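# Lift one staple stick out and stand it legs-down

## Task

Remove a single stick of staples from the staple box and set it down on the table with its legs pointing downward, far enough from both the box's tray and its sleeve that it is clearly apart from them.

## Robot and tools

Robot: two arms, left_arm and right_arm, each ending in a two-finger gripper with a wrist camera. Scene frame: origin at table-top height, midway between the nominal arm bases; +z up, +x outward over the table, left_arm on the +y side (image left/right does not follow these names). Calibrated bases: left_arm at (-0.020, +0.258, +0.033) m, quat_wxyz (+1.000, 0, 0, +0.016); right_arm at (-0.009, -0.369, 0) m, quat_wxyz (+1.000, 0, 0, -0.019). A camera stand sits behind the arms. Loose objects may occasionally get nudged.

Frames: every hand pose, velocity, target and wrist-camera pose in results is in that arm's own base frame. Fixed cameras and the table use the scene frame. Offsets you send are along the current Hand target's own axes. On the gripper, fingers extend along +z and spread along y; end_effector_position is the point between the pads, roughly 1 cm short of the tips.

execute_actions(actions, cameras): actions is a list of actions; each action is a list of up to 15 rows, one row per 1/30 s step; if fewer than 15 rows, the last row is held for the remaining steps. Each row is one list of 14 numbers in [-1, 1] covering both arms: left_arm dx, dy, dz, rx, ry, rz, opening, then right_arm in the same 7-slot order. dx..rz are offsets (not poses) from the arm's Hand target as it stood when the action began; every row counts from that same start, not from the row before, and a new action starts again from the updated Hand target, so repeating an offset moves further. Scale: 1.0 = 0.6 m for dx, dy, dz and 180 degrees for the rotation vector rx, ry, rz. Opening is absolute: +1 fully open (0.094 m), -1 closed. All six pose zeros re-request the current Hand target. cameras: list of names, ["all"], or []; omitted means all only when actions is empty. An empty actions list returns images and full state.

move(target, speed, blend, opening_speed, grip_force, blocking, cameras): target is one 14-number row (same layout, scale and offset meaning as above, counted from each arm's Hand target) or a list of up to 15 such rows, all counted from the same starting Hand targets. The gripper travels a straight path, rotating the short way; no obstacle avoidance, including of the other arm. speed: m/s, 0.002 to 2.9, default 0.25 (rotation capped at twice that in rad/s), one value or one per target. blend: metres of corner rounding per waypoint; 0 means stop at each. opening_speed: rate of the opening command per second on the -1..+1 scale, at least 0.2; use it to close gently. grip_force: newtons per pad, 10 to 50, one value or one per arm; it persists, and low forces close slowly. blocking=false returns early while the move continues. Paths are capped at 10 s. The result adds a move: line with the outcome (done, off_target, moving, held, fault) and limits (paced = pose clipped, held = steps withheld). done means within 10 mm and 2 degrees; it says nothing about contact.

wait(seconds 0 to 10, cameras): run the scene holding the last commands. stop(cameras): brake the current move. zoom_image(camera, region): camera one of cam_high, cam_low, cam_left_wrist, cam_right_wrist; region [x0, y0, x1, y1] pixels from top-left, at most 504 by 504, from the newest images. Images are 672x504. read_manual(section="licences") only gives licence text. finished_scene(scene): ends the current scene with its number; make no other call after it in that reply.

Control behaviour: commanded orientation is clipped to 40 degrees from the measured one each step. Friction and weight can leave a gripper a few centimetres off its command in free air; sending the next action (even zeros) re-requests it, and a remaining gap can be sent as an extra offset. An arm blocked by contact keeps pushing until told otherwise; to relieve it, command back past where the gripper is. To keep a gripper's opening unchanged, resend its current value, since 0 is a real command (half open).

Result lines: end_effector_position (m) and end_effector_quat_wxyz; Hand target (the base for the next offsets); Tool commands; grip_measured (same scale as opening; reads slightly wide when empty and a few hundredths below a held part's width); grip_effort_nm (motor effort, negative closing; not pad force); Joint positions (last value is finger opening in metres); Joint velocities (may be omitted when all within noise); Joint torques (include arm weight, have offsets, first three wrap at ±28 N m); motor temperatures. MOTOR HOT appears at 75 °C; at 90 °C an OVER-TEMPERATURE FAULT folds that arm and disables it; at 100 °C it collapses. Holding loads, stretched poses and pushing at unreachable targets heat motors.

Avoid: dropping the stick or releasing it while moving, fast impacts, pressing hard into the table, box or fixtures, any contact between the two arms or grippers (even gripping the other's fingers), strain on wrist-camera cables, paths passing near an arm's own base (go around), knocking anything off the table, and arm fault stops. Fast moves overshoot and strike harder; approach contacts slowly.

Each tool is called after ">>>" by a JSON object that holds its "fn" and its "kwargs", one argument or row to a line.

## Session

>>> {"fn": "execute_actions", "kwargs": {
  "actions": []
}}

>>> {"fn": "zoom_image", "kwargs": {
  "camera": "cam_high",
  "region": [250, 250, 430, 430]
}}

Scene clock: 0.00 s.
left_arm: end_effector_position=(+0.3397, -0.0793, +0.2118) grip_measured=+1.000 grip_effort_nm=n/a end_effector_quat_wxyz=(+0.614, +0.125, +0.732, -0.266) | right_arm: end_effector_position=(+0.2478, -0.0539, +0.3291) grip_measured=+1.000 grip_effort_nm=n/a end_effector_quat_wxyz=(+0.665, +0.184, +0.724, +0.022)
Joint positions: left_arm=[0.093 1.073 0.379 0.561 0.666 -0.156 0.094] | right_arm=[-0.224 0.462 0.726 -0.38 -0.008 0.28 0.094]
Joint velocities: within noise
Joint torques (N m): no reading
Motor temperatures (°C): left_arm=[24 26 25 23 22 22 23] | right_arm=[24 29 25 27 24 25 23]
Heat: left arm: 26 °C; right arm: 29 °C.
Hand target: left_arm +0.3398, -0.0795, +0.2151; +0.617, +0.128, +0.730, -0.265 | right_arm +0.2462, -0.0535, +0.3345; +0.670, +0.182, +0.720, +0.022
Tool commands: left_gripper/opening=+1.0 right_gripper/opening=+1.0

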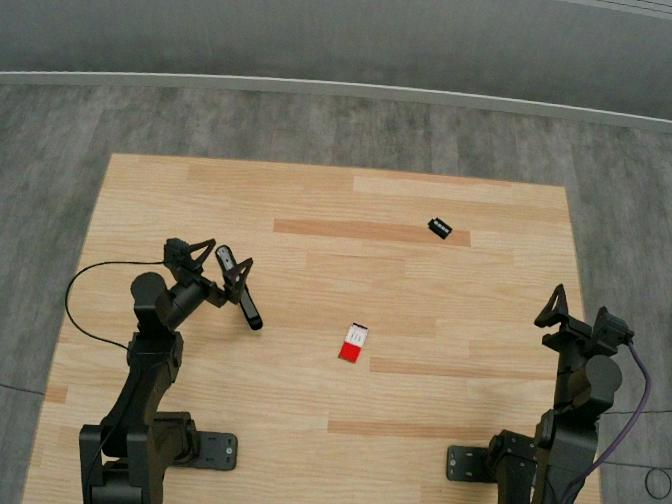

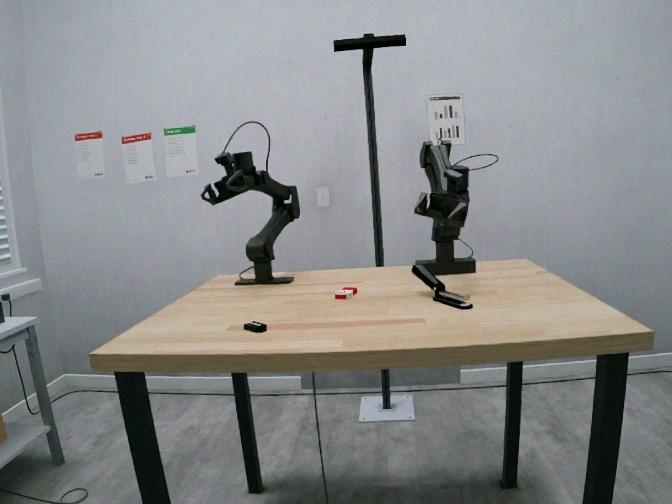

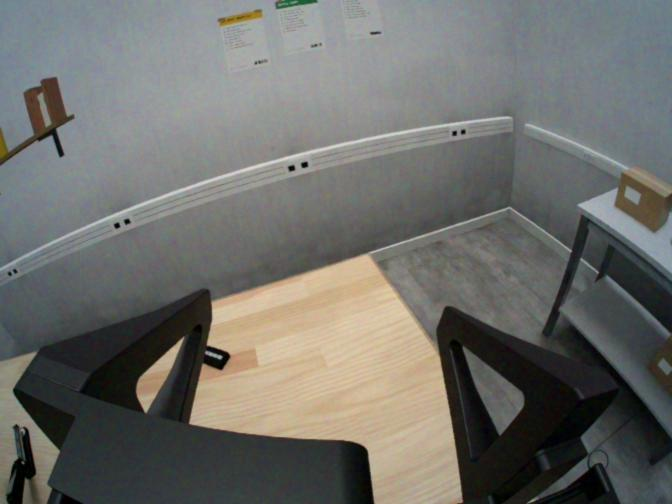

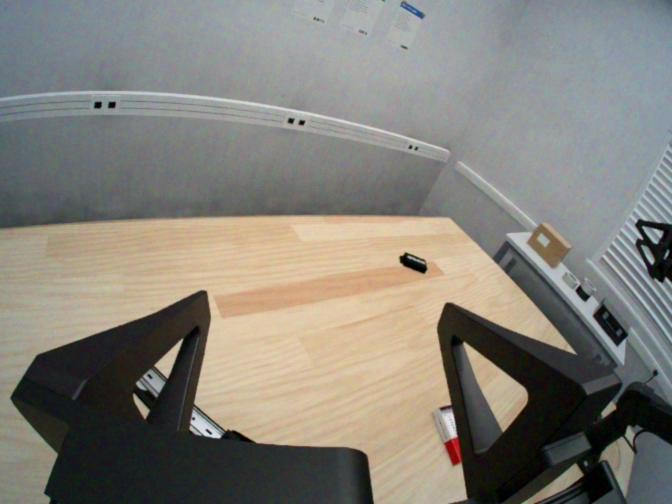

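Scaled by 2.800 from the camera's 672x504 image, which has a finer 960x720 frame.

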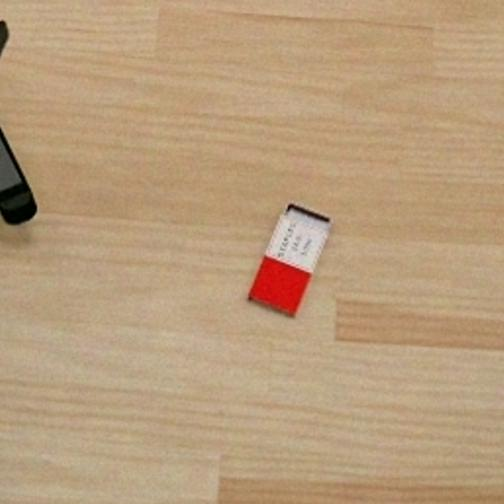

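>>> {"fn": "move", "kwargs": {
  "target": [0.3223,-0.3812,0.0868,-0.0706,0.1389,0.054,0.4,0.4781,0.4505,0.0805,0.0924,0.4588,-0.0424,0.3],
  "cameras": ["all"],
  "speed": 0.3,
  "grip_force": [25,25]
}}

>>> {"fn": "zoom_image", "kwargs": {
  "camera": "cam_right_wrist",
  "region": [220, 150, 440, 400]
}}

>>> {"fn": "zoom_image", "kwargs": {
  "camera": "cam_left_wrist",
  "region": [230, 230, 430, 430]
}}

Scene clock: 31.20 s.
left_arm: end_effector_position=(+0.2236, -0.3212, +0.0741) grip_measured=+0.403 grip_effort_nm=-0.19 end_effector_quat_wxyz=(+0.473, +0.181, +0.857, -0.101) | right_arm: end_effector_position=(+0.3462, +0.2683, +0.1257) grip_measured=+0.302 grip_effort_nm=-0.08 end_effector_quat_wxyz=(+0.004, +0.165, +0.986, +0.000)
Joint positions: left_arm=[-1.26 1.607 0.659 0.191 -0.682 -0.54 0.066] | right_arm=[0.659 2.276 2.262 -1.552 0.005 0.991 0.061]
Joint torques (N m): left_arm=[-0.2 -5.05 9.07 1.57 -0.38 -0.12] | right_arm=[0.24 -11.41 7.27 0.49 -0.12 0.04]
Motor temperatures (°C): left_arm=[24 26 27 26 22 22 23] | right_arm=[24 28 28 34 24 24 23]
Heat: left arm: 27 °C; right arm: 34 °C.
Hand target: left_arm +0.2259, -0.3241, +0.0752; +0.475, +0.174, +0.857, -0.097 | right_arm +0.3456, +0.2718, +0.1295; -0.001, +0.166, +0.986, +0.000
Off the commanded pose: left_arm 0.004 m, 1 deg | right_arm 0.005 m, 0 deg.
joint sent to its limit (right arm) — joint 4 (wrist pitch), lower limit. The joint targets still meet the commanded pose.
grip_force (N): 25, 25
move: done

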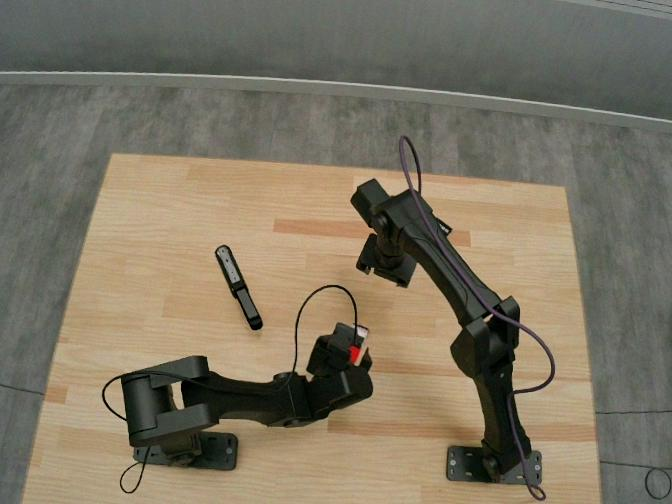

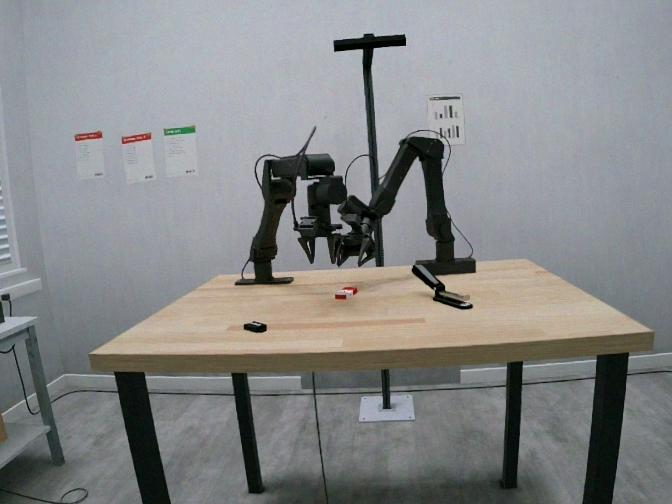

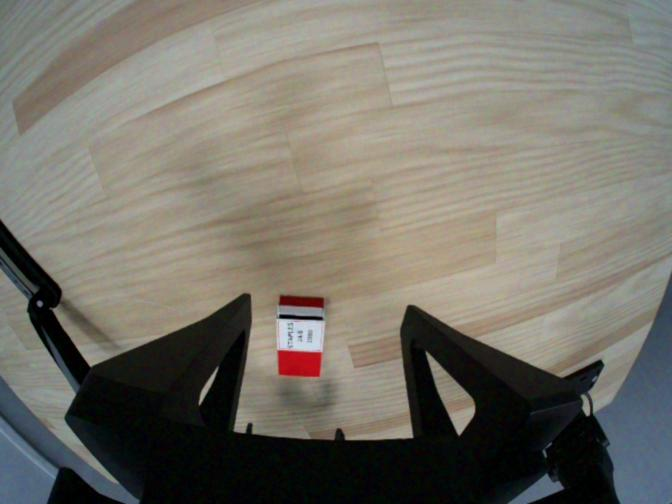

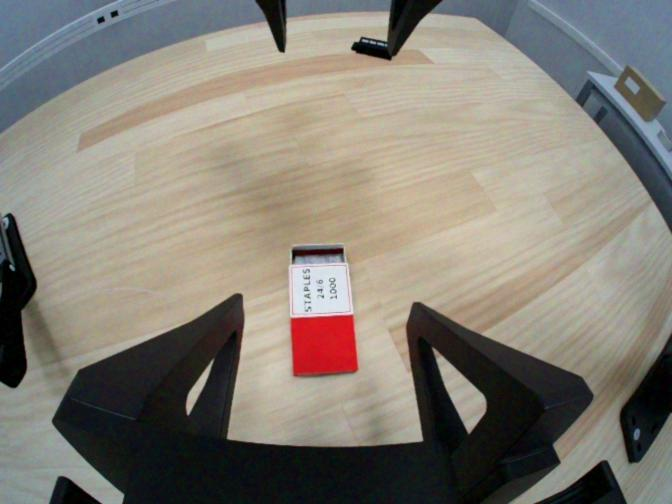

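Scaled by 2.016 from the camera's 672x504 image, which has a finer 960x720 frame.

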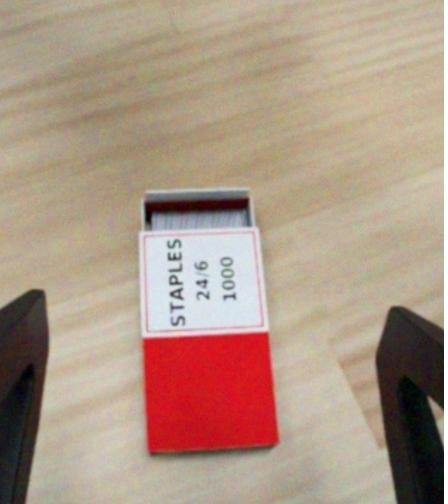

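Scaled by 2.520 from the camera's 672x504 image, which has a finer 960x720 frame.

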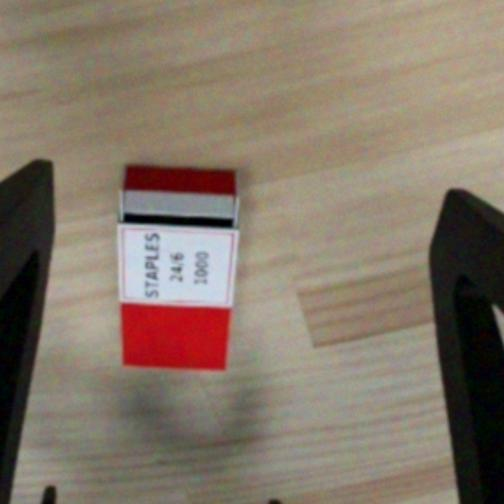

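>>> {"fn": "move", "kwargs": {
  "target": [
    [0.0962,-0.0033,0.0915,-0.007,0,-0.0044,0.4,0.02,0.0195,0.1,0,0,-0.0056,0.3],
    [0.0962,-0.0033,0.0915,-0.007,0,-0.0044,-0.4,0.1258,0.0195,0.12,0,0,-0.0056,0.3]
  ],
  "cameras": ["all"],
  "speed": 0.15
}}

>>> {"fn": "zoom_image", "kwargs": {
  "camera": "cam_low",
  "region": [310, 240, 390, 320]
}}

Scene clock: 58.00 s.
left_arm: end_effector_position=(+0.2377, -0.3385, +0.0050) grip_measured=-0.208 grip_effort_nm=-0.52 end_effector_quat_wxyz=(+0.477, +0.166, +0.857, -0.102) | right_arm: end_effector_position=(+0.2744, +0.3073, +0.0460) grip_measured=+0.302 grip_effort_nm=-0.08 end_effector_quat_wxyz=(-0.012, +0.149, +0.989, -0.014)
Joint positions: left_arm=[-1.241 1.941 0.659 0.538 -0.687 -0.547 0.037] | right_arm=[0.837 2.184 1.793 -1.216 -0.005 1.136 0.061]
Joint torques (N m): left_arm=[0.49 -6.39 4.49 1.81 -0.32 -0.08] | right_arm=[-0.49 -14.49 5.03 0.63 0.02 0.07]
Heat: left arm: 27 °C; right arm: 31 °C.
Hand target: left_arm +0.2397, -0.3322, -0.0028; +0.476, +0.163, +0.859, -0.090 | right_arm +0.2780, +0.3075, +0.0576; +0.000, +0.157, +0.988, +0.000
Off the commanded pose: left_arm 0.010 m, 1 deg | right_arm 0.012 m, 2 deg.
grip_force (N): 25, 25
move: off_target (right_arm)

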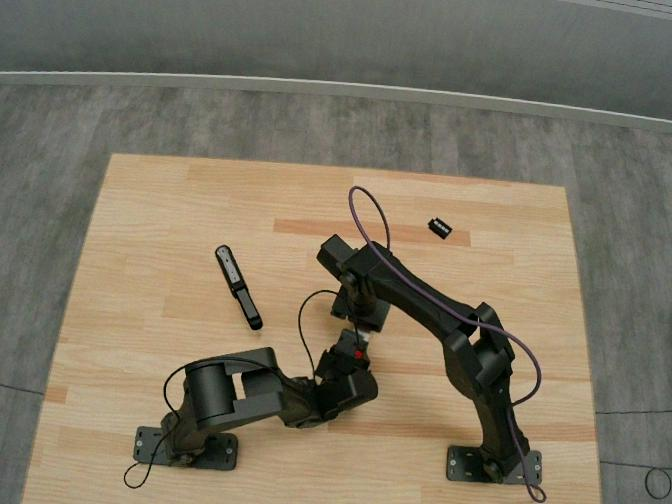

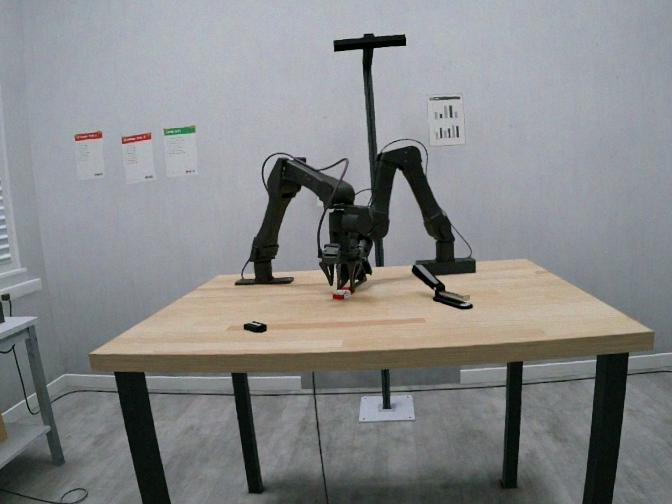

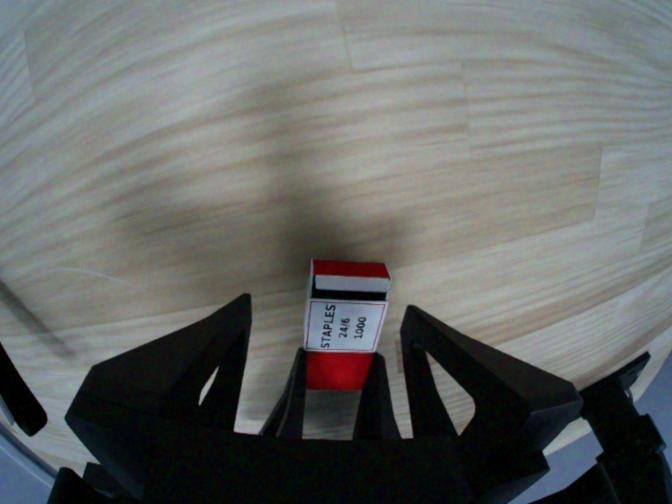

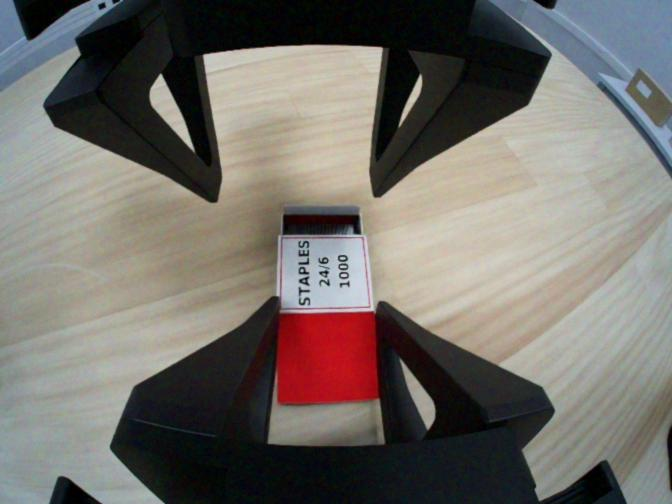

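Scaled by 6.300 from the camera's 672x504 image, which has a finer 960x720 frame.

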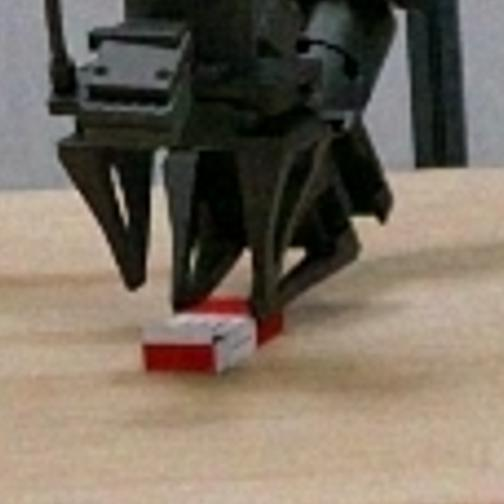

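>>> {"fn": "move", "kwargs": {
  "target": [
    [0,0,0,0,0,0,-0.4,0,-0.0155,0.01,0,0,0,0.3],
    [0,0,0,0,0,0,-0.4,0,-0.0142,0.0483,0,0,0,0.3]
  ],
  "cameras": ["all"],
  "speed": 0.1,
  "blend": 0.005
}}

>>> {"fn": "zoom_image", "kwargs": {
  "camera": "cam_right_wrist",
  "region": [200, 100, 440, 320]
}}

>>> {"fn": "zoom_image", "kwargs": {
  "camera": "cam_low",
  "region": [310, 240, 390, 320]
}}

Scene clock: 74.27 s.
left_arm: end_effector_position=(+0.2377, -0.3385, +0.0050) grip_measured=-0.210 grip_effort_nm=-0.60 end_effector_quat_wxyz=(+0.477, +0.166, +0.857, -0.102) | right_arm: end_effector_position=(+0.2713, +0.3000, +0.0227) grip_measured=+0.302 grip_effort_nm=-0.08 end_effector_quat_wxyz=(-0.009, +0.152, +0.988, -0.008)
Joint positions: left_arm=[-1.241 1.941 0.659 0.538 -0.687 -0.547 0.037] | right_arm=[0.831 2.161 1.661 -1.095 -0.005 1.136 0.061]
Joint torques (N m): left_arm=[0.49 -6.39 4.51 1.82 -0.32 -0.08] | right_arm=[-0.57 -12.94 5.03 0.66 -0.02 0.04]
Motor temperatures (°C): left_arm=[24 27 27 26 22 22 24] | right_arm=[24 36 27 29 24 24 23]
Heat: left arm: 27 °C; right arm: 36 °C.
Hand target: left_arm +0.2397, -0.3322, -0.0028; +0.476, +0.163, +0.859, -0.090 | right_arm +0.2753, +0.2994, +0.0286; -0.001, +0.157, +0.988, +0.000
Off the commanded pose: left_arm 0.010 m, 1 deg | right_arm 0.007 m, 1 deg.
grip_force (N): 25, 25
move: done

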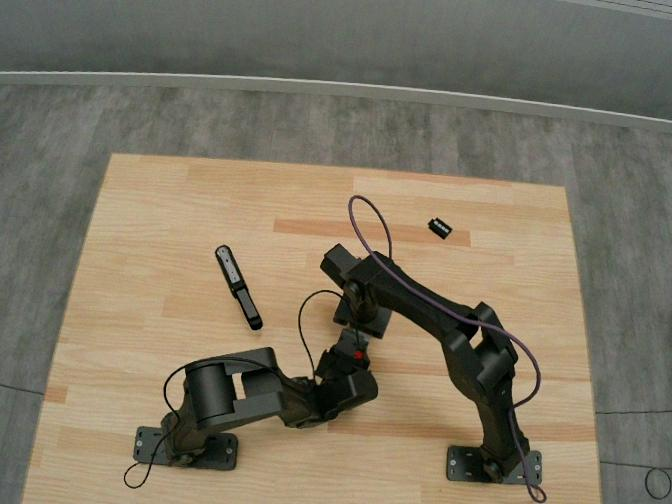

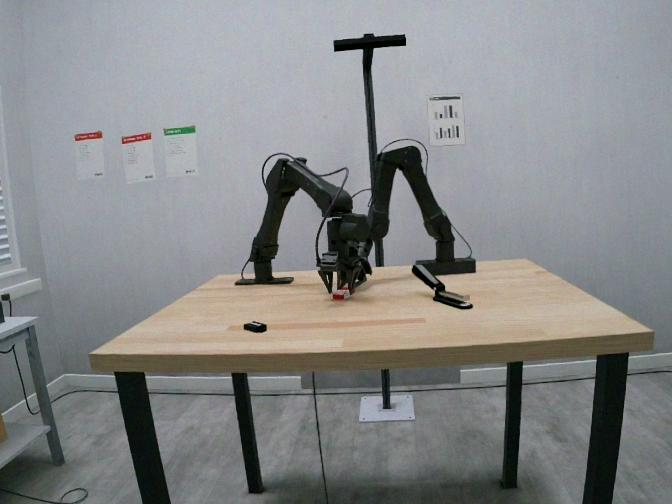

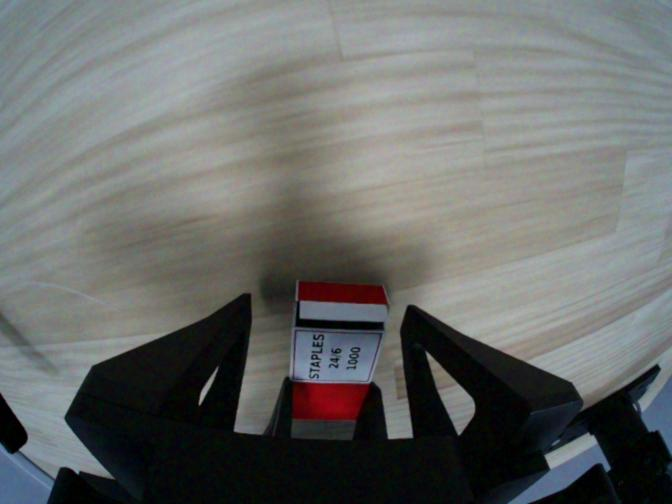

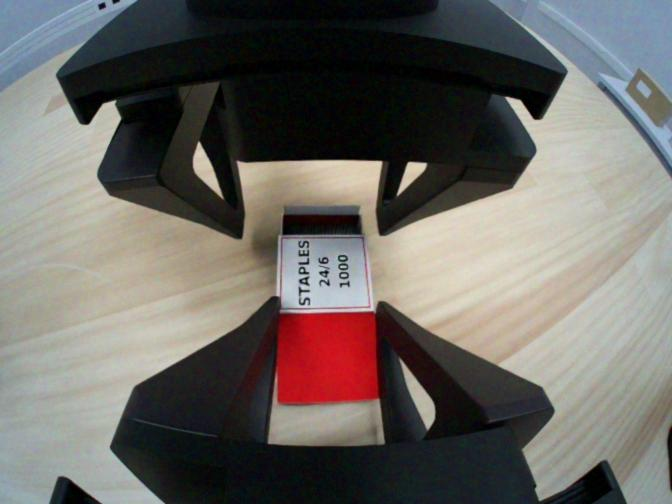

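Scaled by 2.100 from the camera's 672x504 image, which has a finer 960x720 frame.

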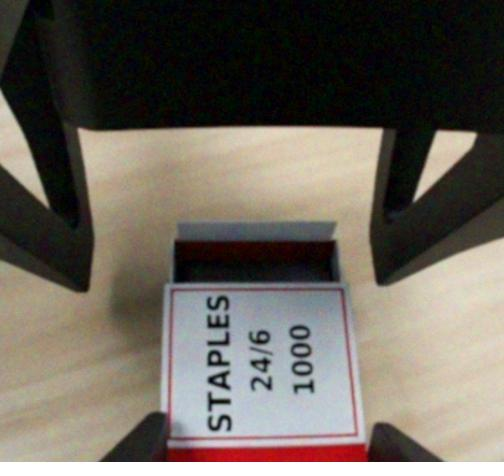

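Scaled by 6.300 from the camera's 672x504 image, which has a finer 960x720 frame.

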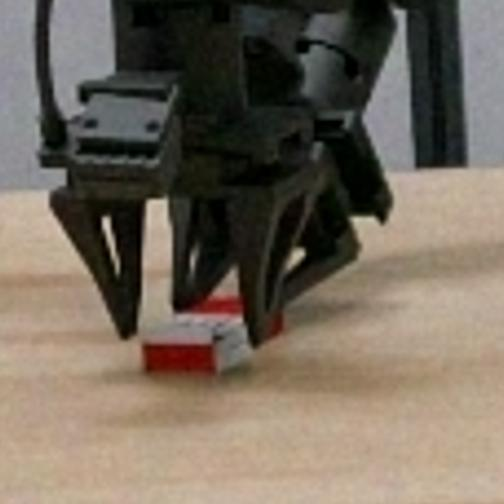

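>>> {"fn": "move", "kwargs": {
  "target": [
    [0,0,0,0,0,0,-0.4,-0.01,-0.003,0.0125,0,0,0,0.3],
    [0,0,0,0,0,0,-0.4,-0.01,-0.003,0.0125,0,0,0,-0.5],
    [0,0,0,0,0,0,-0.4,-0.15,-0.003,0.006,0,0,0,-0.5]
  ],
  "cameras": ["all"],
  "speed": 0.1
}}

>>> {"fn": "zoom_image", "kwargs": {
  "camera": "cam_low",
  "region": [310, 240, 390, 320]
}}

Scene clock: 86.90 s.
left_arm: end_effector_position=(+0.2497, -0.3426, +0.0187) grip_measured=-0.215 grip_effort_nm=-0.60 end_effector_quat_wxyz=(+0.499, +0.138, +0.847, -0.121) | right_arm: end_effector_position=(+0.2997, +0.2860, +0.0311) grip_measured=-0.265 grip_effort_nm=-0.55 end_effector_quat_wxyz=(-0.098, +0.149, +0.984, +0.006)
Joint positions: left_arm=[-1.221 1.941 0.664 0.609 -0.7 -0.547 0.037] | right_arm=[0.693 2.294 1.899 -1.299 -0.153 0.983 0.035]
Joint torques (N m): left_arm=[-1.03 -6.76 3.84 1.19 -0.17 -0.04] | right_arm=[-5.07 -10.86 8.42 1.34 1.51 -0.16]
Heat: left arm: 27 °C; right arm: 36 °C.
Hand target: left_arm +0.2397, -0.3321, -0.0029; +0.476, +0.163, +0.859, -0.090 | right_arm +0.3604, +0.2697, +0.0249; -0.001, +0.157, +0.988, +0.000
Off the commanded pose: left_arm 0.026 m, 5 deg | right_arm 0.063 m, 11 deg.
grip_force (N): 25, 25
move: off_target (left_arm, right_arm)

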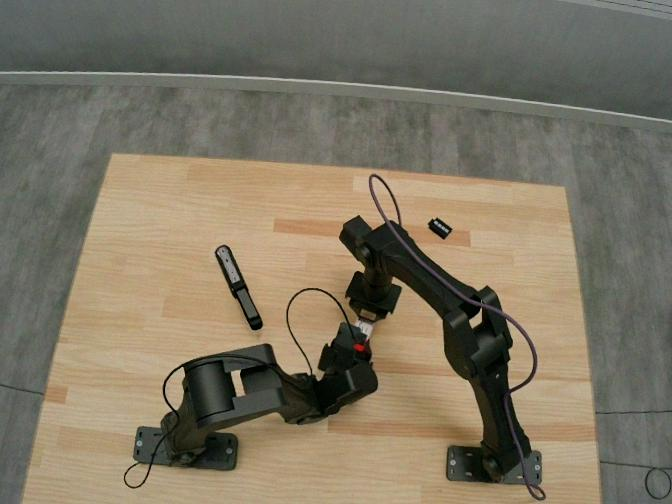

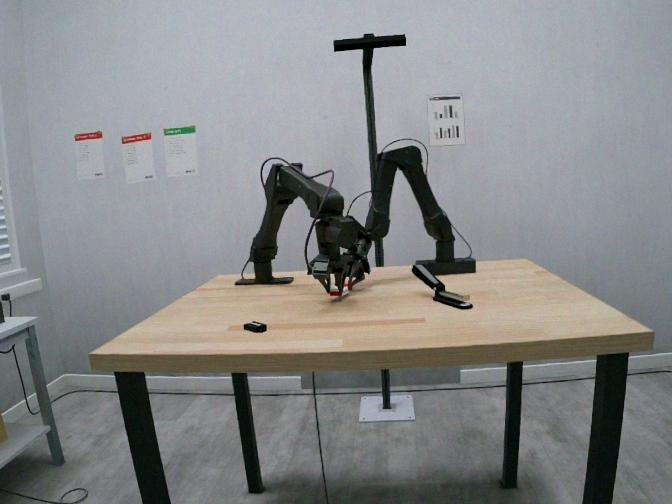

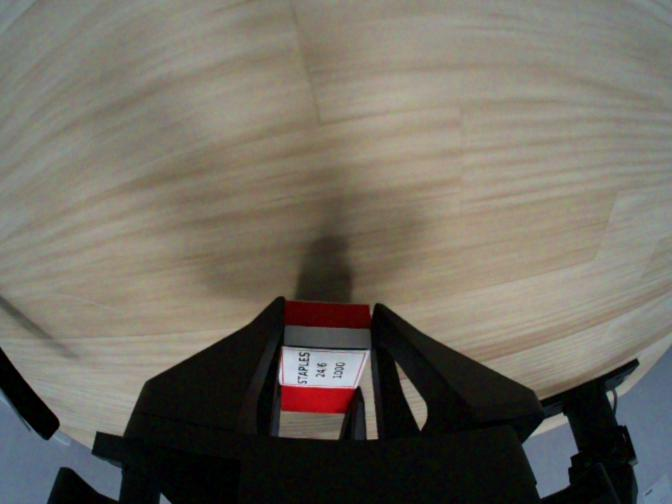

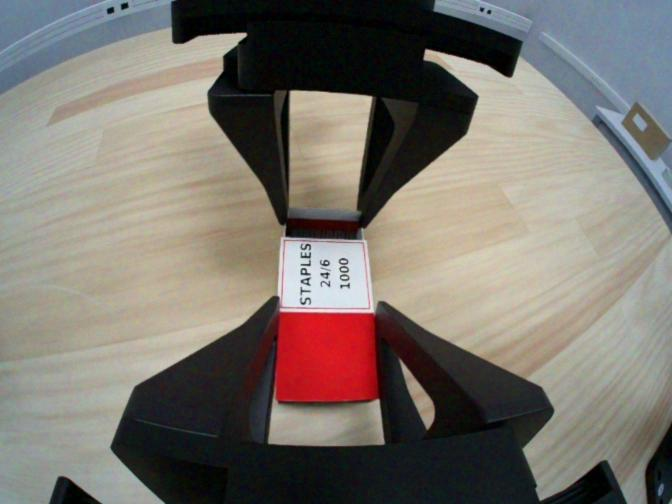

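Scaled by 6.300 from the camera's 672x504 image, which has a finer 960x720 frame.

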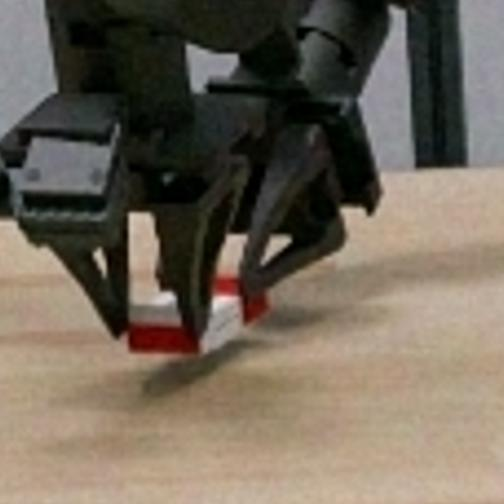

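>>> {"fn": "move", "kwargs": {
  "target": [0,0,0,0,0,0,-0.4,0.135,0,0,0,0,0,-0.5],
  "cameras": ["cam_right_wrist","cam_low","cam_left_wrist"],
  "speed": 0.12
}}

>>> {"fn": "zoom_image", "kwargs": {
  "camera": "cam_low",
  "region": [310, 240, 390, 320]
}}

Scene clock: 96.87 s.
left_arm: end_effector_position=(+0.2418, -0.3401, +0.0080) grip_measured=-0.215 grip_effort_nm=-0.60 end_effector_quat_wxyz=(+0.480, +0.157, +0.856, -0.111) | right_arm: end_effector_position=(+0.2823, +0.2924, +0.0186) grip_measured=-0.265 grip_effort_nm=-0.55 end_effector_quat_wxyz=(-0.015, +0.157, +0.987, -0.008)
Joint positions: left_arm=[-1.23 1.941 0.663 0.555 -0.679 -0.552 0.037] | right_arm=[0.794 2.178 1.672 -1.094 -0.014 1.11 0.035]
Joint torques (N m): left_arm=[-0.38 -6.45 4.21 1.67 -0.38 -0.01] | right_arm=[0.59 -13.5 4.45 0.73 0.1 0.12]
Heat: left arm: 27 °C; right arm: 34 °C.
Hand target: left_arm +0.2397, -0.3321, -0.0029; +0.476, +0.163, +0.859, -0.090 | right_arm +0.2833, +0.2948, +0.0250; -0.001, +0.157, +0.988, +0.000
Off the commanded pose: left_arm 0.014 m, 2 deg | right_arm 0.007 m, 2 deg.
grip_force (N): 25, 25
move: off_target (left_arm)
Images, in order (width x height): cam_low 672x504, cam_left_wrist 672x504, cam_right_wrist 672x504.

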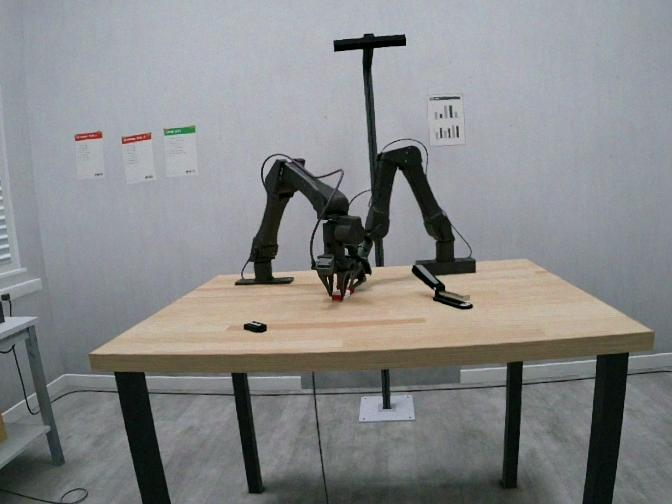

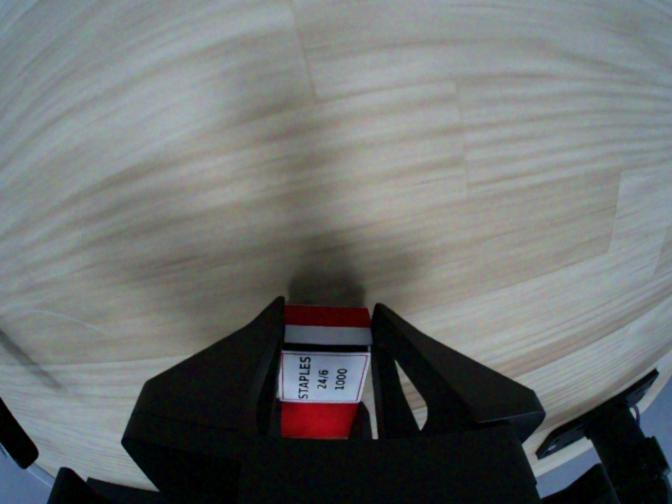

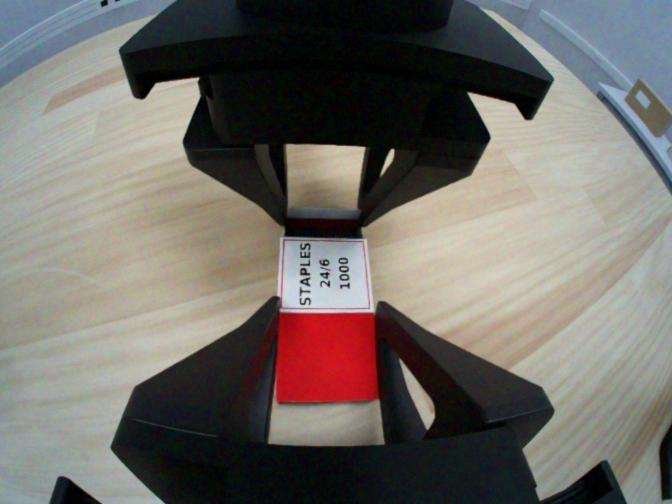

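Scaled by 6.300 from the camera's 672x504 image, which has a finer 960x720 frame.

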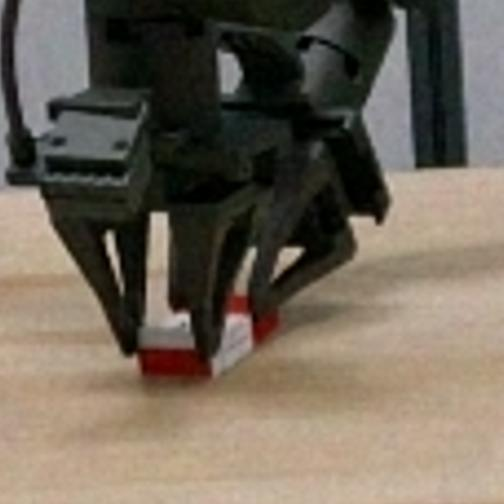

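>>> {"fn": "move", "kwargs": {
  "target": [
    [0,-0.011,-0.0053,0,0,0,0.05,0,0,0,0,0,0,-0.5],
    [0.0073,-0.011,-0.0308,0,0,0,0.05,0,0,0,0,0,0,-0.5],
    [0.0073,-0.011,-0.0308,0,0,0,-0.3,0,0,0,0,0,0,-0.5]
  ],
  "cameras": ["cam_right_wrist","cam_low","cam_left_wrist"],
  "speed": 0.1
}}

>>> {"fn": "zoom_image", "kwargs": {
  "camera": "cam_low",
  "region": [310, 240, 390, 320]
}}

Scene clock: 108.53 s.
left_arm: end_effector_position=(+0.2214, -0.3344, -0.0021) grip_measured=-0.203 grip_effort_nm=-0.52 end_effector_quat_wxyz=(+0.472, +0.170, +0.860, -0.090) | right_arm: end_effector_position=(+0.2822, +0.2925, +0.0186) grip_measured=-0.265 grip_effort_nm=-0.55 end_effector_quat_wxyz=(-0.014, +0.157, +0.987, -0.008)
Joint positions: left_arm=[-1.293 1.941 0.648 0.487 -0.729 -0.599 0.037] | right_arm=[0.795 2.178 1.672 -1.094 -0.013 1.11 0.035]
Joint torques (N m): left_arm=[-0.38 -10.06 4.08 1.57 -0.37 -0.11] | right_arm=[0.5 -13.29 4.45 0.71 0.08 0.08]
Heat: left arm: 27 °C; right arm: 37 °C.
Hand target: left_arm +0.2206, -0.3317, +0.0033; +0.476, +0.163, +0.859, -0.090 | right_arm +0.2833, +0.2948, +0.0251; -0.001, +0.157, +0.988, +0.000
Off the commanded pose: left_arm 0.006 m, 1 deg | right_arm 0.007 m, 2 deg.
grip_force (N): 25, 25
move: done
Images, in order (width x height): cam_low 672x504, cam_left_wrist 672x504, cam_right_wrist 672x504.

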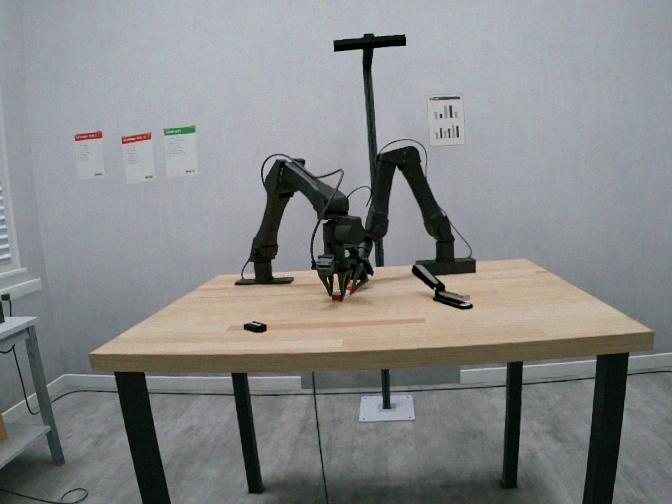

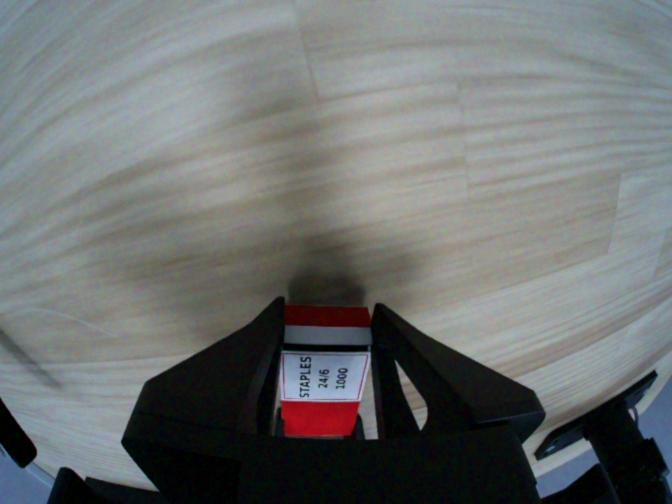

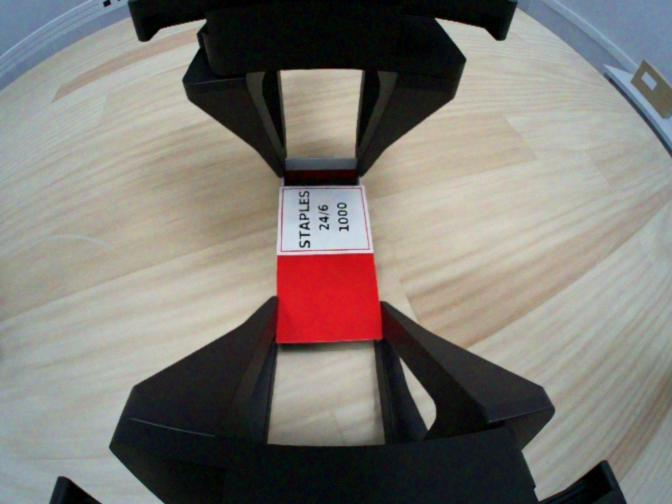

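Scaled by 6.300 from the camera's 672x504 image, which has a finer 960x720 frame.

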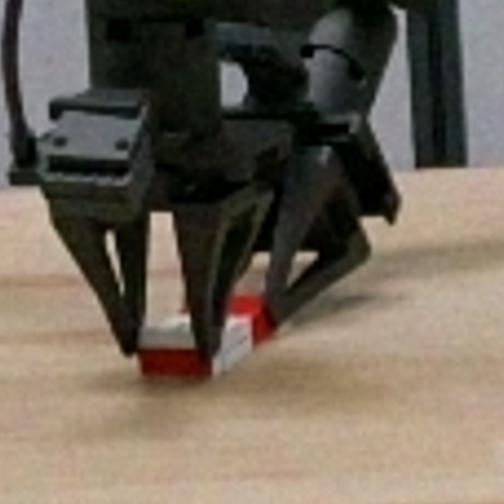

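>>> {"fn": "move", "kwargs": {
  "target": [0,0,0,0,0,0,-0.3,-0.05,0,0,0,0,0,-0.5],
  "cameras": ["cam_right_wrist"],
  "speed": 0.1
}}

Scene clock: 112.73 s.
left_arm: end_effector_position=(+0.2231, -0.3354, +0.0009) grip_measured=-0.206 grip_effort_nm=-0.60 end_effector_quat_wxyz=(+0.478, +0.164, +0.858, -0.093) | right_arm: end_effector_position=(+0.2891, +0.2897, +0.0234) grip_measured=-0.265 grip_effort_nm=-0.56 end_effector_quat_wxyz=(-0.031, +0.151, +0.988, +0.000)
Joint positions: left_arm=[-1.293 1.941 0.648 0.502 -0.738 -0.599 0.037] | right_arm=[0.762 2.192 1.713 -1.13 -0.05 1.064 0.035]
Joint torques (N m): left_arm=[-0.38 -10.07 4.1 1.42 -0.27 -0.14] | right_arm=[-2.21 -10.47 7.87 0.73 0.44 -0.11]
Heat: left arm: 27 °C; right arm: 37 °C.
Hand target: left_arm +0.2206, -0.3317, +0.0032; +0.476, +0.163, +0.859, -0.090 | right_arm +0.3119, +0.2856, +0.0251; +0.000, +0.157, +0.988, +0.000
Off the commanded pose: left_arm 0.005 m, 0 deg | right_arm 0.023 m, 4 deg.
grip_force (N): 25, 25
move: off_target (right_arm)
Images, in order (width x height): cam_right_wrist 672x504.

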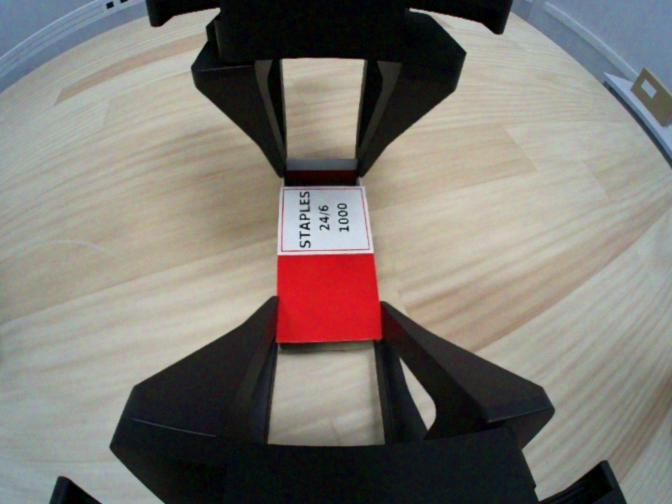

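>>> {"fn": "move", "kwargs": {
  "target": [0,0,0,0,0,0,-0.3,-0.05,0,0,0,0,0,-0.5],
  "cameras": ["cam_right_wrist","cam_left_wrist"],
  "speed": 0.1
}}

Scene clock: 118.50 s.
left_arm: end_effector_position=(+0.2255, -0.3375, +0.0048) grip_measured=-0.207 grip_effort_nm=-0.60 end_effector_quat_wxyz=(+0.484, +0.156, +0.855, -0.100) | right_arm: end_effector_position=(+0.2942, +0.2866, +0.0264) grip_measured=-0.265 grip_effort_nm=-0.55 end_effector_quat_wxyz=(-0.071, +0.147, +0.987, +0.001)
Joint positions: left_arm=[-1.289 1.941 0.648 0.527 -0.742 -0.599 0.037] | right_arm=[0.721 2.249 1.812 -1.224 -0.111 1.012 0.035]
Joint torques (N m): left_arm=[-0.62 -10.1 4.04 1.21 -0.23 -0.13] | right_arm=[-4.14 -10.88 8.18 1.14 1.11 -0.13]
Heat: left arm: 27 °C; right arm: 36 °C.
Hand target: left_arm +0.2206, -0.3317, +0.0032; +0.476, +0.163, +0.859, -0.090 | right_arm +0.3403, +0.2763, +0.0250; -0.001, +0.157, +0.988, +0.000
Off the commanded pose: left_arm 0.008 m, 2 deg | right_arm 0.047 m, 8 deg.
grip_force (N): 25, 25
move: off_target (right_arm)
Images, in order (width x height): cam_left_wrist 672x504, cam_right_wrist 672x504.

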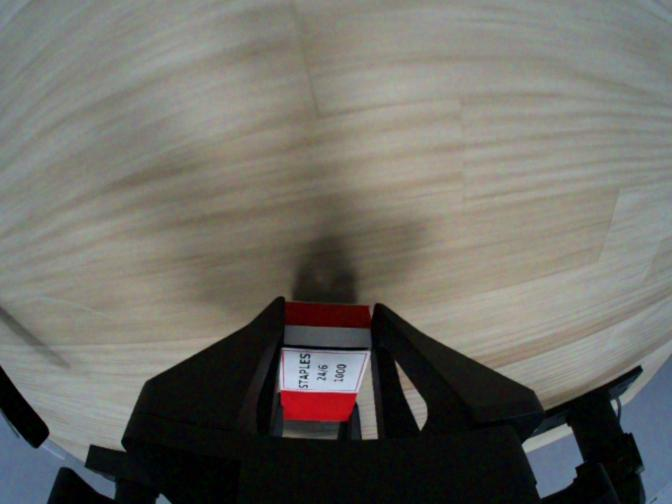

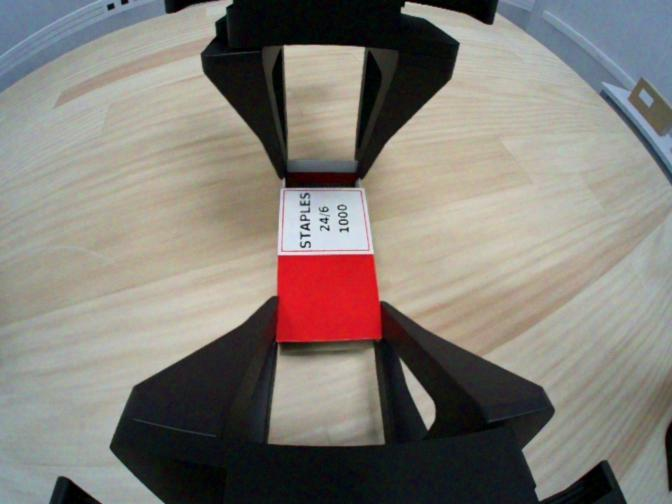

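>>> {"fn": "move", "kwargs": {
  "target": [
    [0,0,0,0,0,0,-0.3,0.09,0,0,0,0,0,-0.5],
    [0,-0.003,0,0,0,0,0.0,0.09,0,0,0,0,0,-0.5],
    [0.008,-0.003,-0.0127,0,0,0,0.0,0.09,0,0,0,0,0,-0.5],
    [0.008,-0.003,-0.0127,0,0,0,-0.3,0.09,0,0,0,0,0,-0.5]
  ],
  "cameras": ["cam_right_wrist"],
  "speed": 0.1,
  "grip_force": [14,30]
}}

>>> {"fn": "zoom_image", "kwargs": {
  "camera": "cam_right_wrist",
  "region": [220, 120, 440, 360]
}}

Scene clock: 130.17 s.
left_arm: end_effector_position=(+0.2122, -0.3328, -0.0041) grip_measured=-0.205 grip_effort_nm=-0.35 end_effector_quat_wxyz=(+0.471, +0.171, +0.861, -0.088) | right_arm: end_effector_position=(+0.2851, +0.2909, +0.0184) grip_measured=-0.272 grip_effort_nm=-0.65 end_effector_quat_wxyz=(-0.019, +0.154, +0.988, -0.009)
Joint positions: left_arm=[-1.321 1.936 0.637 0.471 -0.746 -0.626 0.037] | right_arm=[0.784 2.189 1.688 -1.107 -0.021 1.093 0.034]
Joint torques (N m): left_arm=[-0.42 -10.54 3.93 1.51 -0.4 -0.16] | right_arm=[0.5 -13.55 4.63 0.79 0.15 0.09]
Heat: left arm: 27 °C; right arm: 35 °C.
Hand target: left_arm +0.2115, -0.3301, +0.0032; +0.476, +0.163, +0.859, -0.090 | right_arm +0.2889, +0.2929, +0.0249; -0.001, +0.157, +0.988, +0.000
Off the commanded pose: left_arm 0.008 m, 1 deg | right_arm 0.008 m, 2 deg.
grip_force (N): 14, 30
move: done
Images, in order (width x height): cam_right_wrist 672x504.

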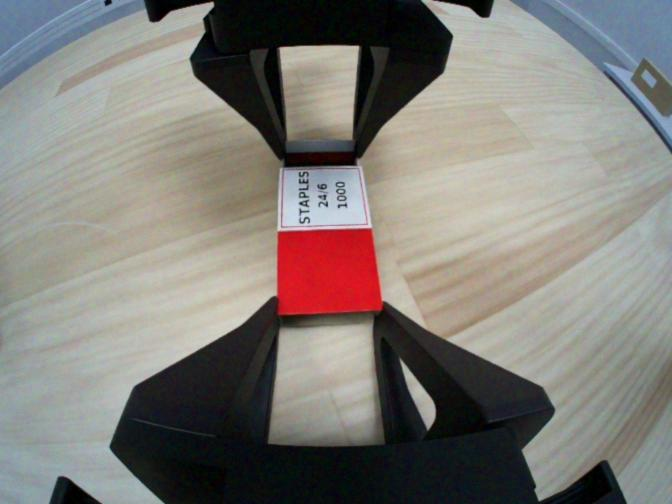

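Scaled by 2.100 from the camera's 672x504 image, which has a finer 960x720 frame.

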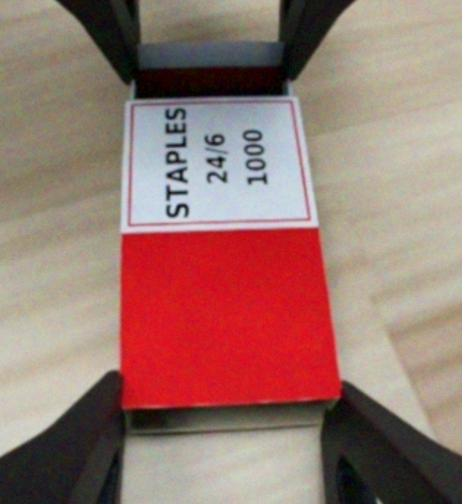

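>>> {"fn": "move", "kwargs": {
  "target": [0,0,0,0,0,0,-0.3,-0.07,0,0,0,0,0,-0.5],
  "cameras": ["cam_right_wrist","cam_left_wrist"],
  "speed": 0.1
}}

Scene clock: 134.57 s.
left_arm: end_effector_position=(+0.2148, -0.3349, +0.0022) grip_measured=-0.212 grip_effort_nm=-0.40 end_effector_quat_wxyz=(+0.481, +0.162, +0.856, -0.095) | right_arm: end_effector_position=(+0.2927, +0.2870, +0.0250) grip_measured=-0.273 grip_effort_nm=-0.65 end_effector_quat_wxyz=(-0.055, +0.148, +0.988, +0.000)
Joint positions: left_arm=[-1.321 1.931 0.637 0.493 -0.762 -0.626 0.037] | right_arm=[0.735 2.225 1.77 -1.185 -0.086 1.029 0.034]
Joint torques (N m): left_arm=[-0.42 -10.11 3.96 1.3 -0.26 -0.16] | right_arm=[-3.11 -10.48 7.97 0.98 0.82 -0.07]
Heat: left arm: 28 °C; right arm: 36 °C.
Hand target: left_arm +0.2115, -0.3300, +0.0032; +0.476, +0.163, +0.859, -0.090 | right_arm +0.3290, +0.2800, +0.0250; -0.001, +0.157, +0.988, +0.000
Off the commanded pose: left_arm 0.006 m, 1 deg | right_arm 0.037 m, 6 deg.
grip_force (N): 14, 30
move: off_target (right_arm)
Images, in order (width x height): cam_left_wrist 672x504, cam_right_wrist 672x504.

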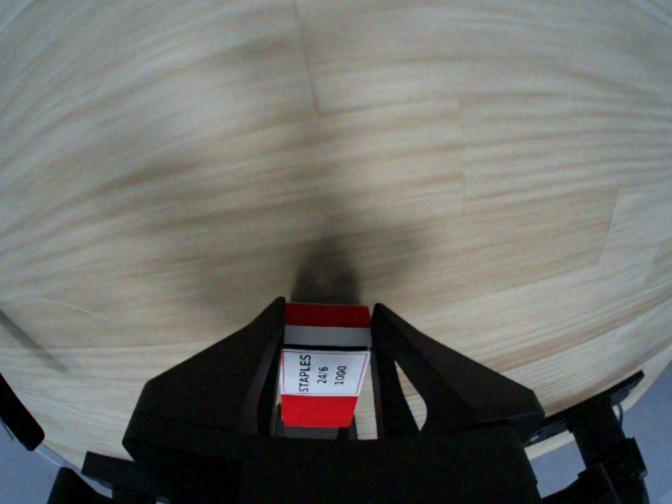

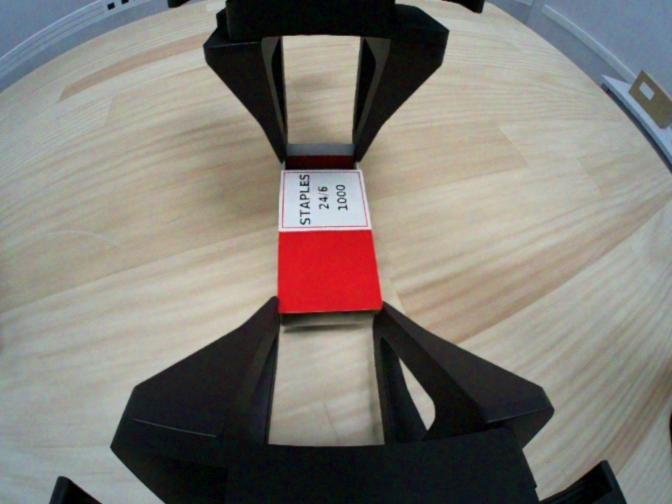

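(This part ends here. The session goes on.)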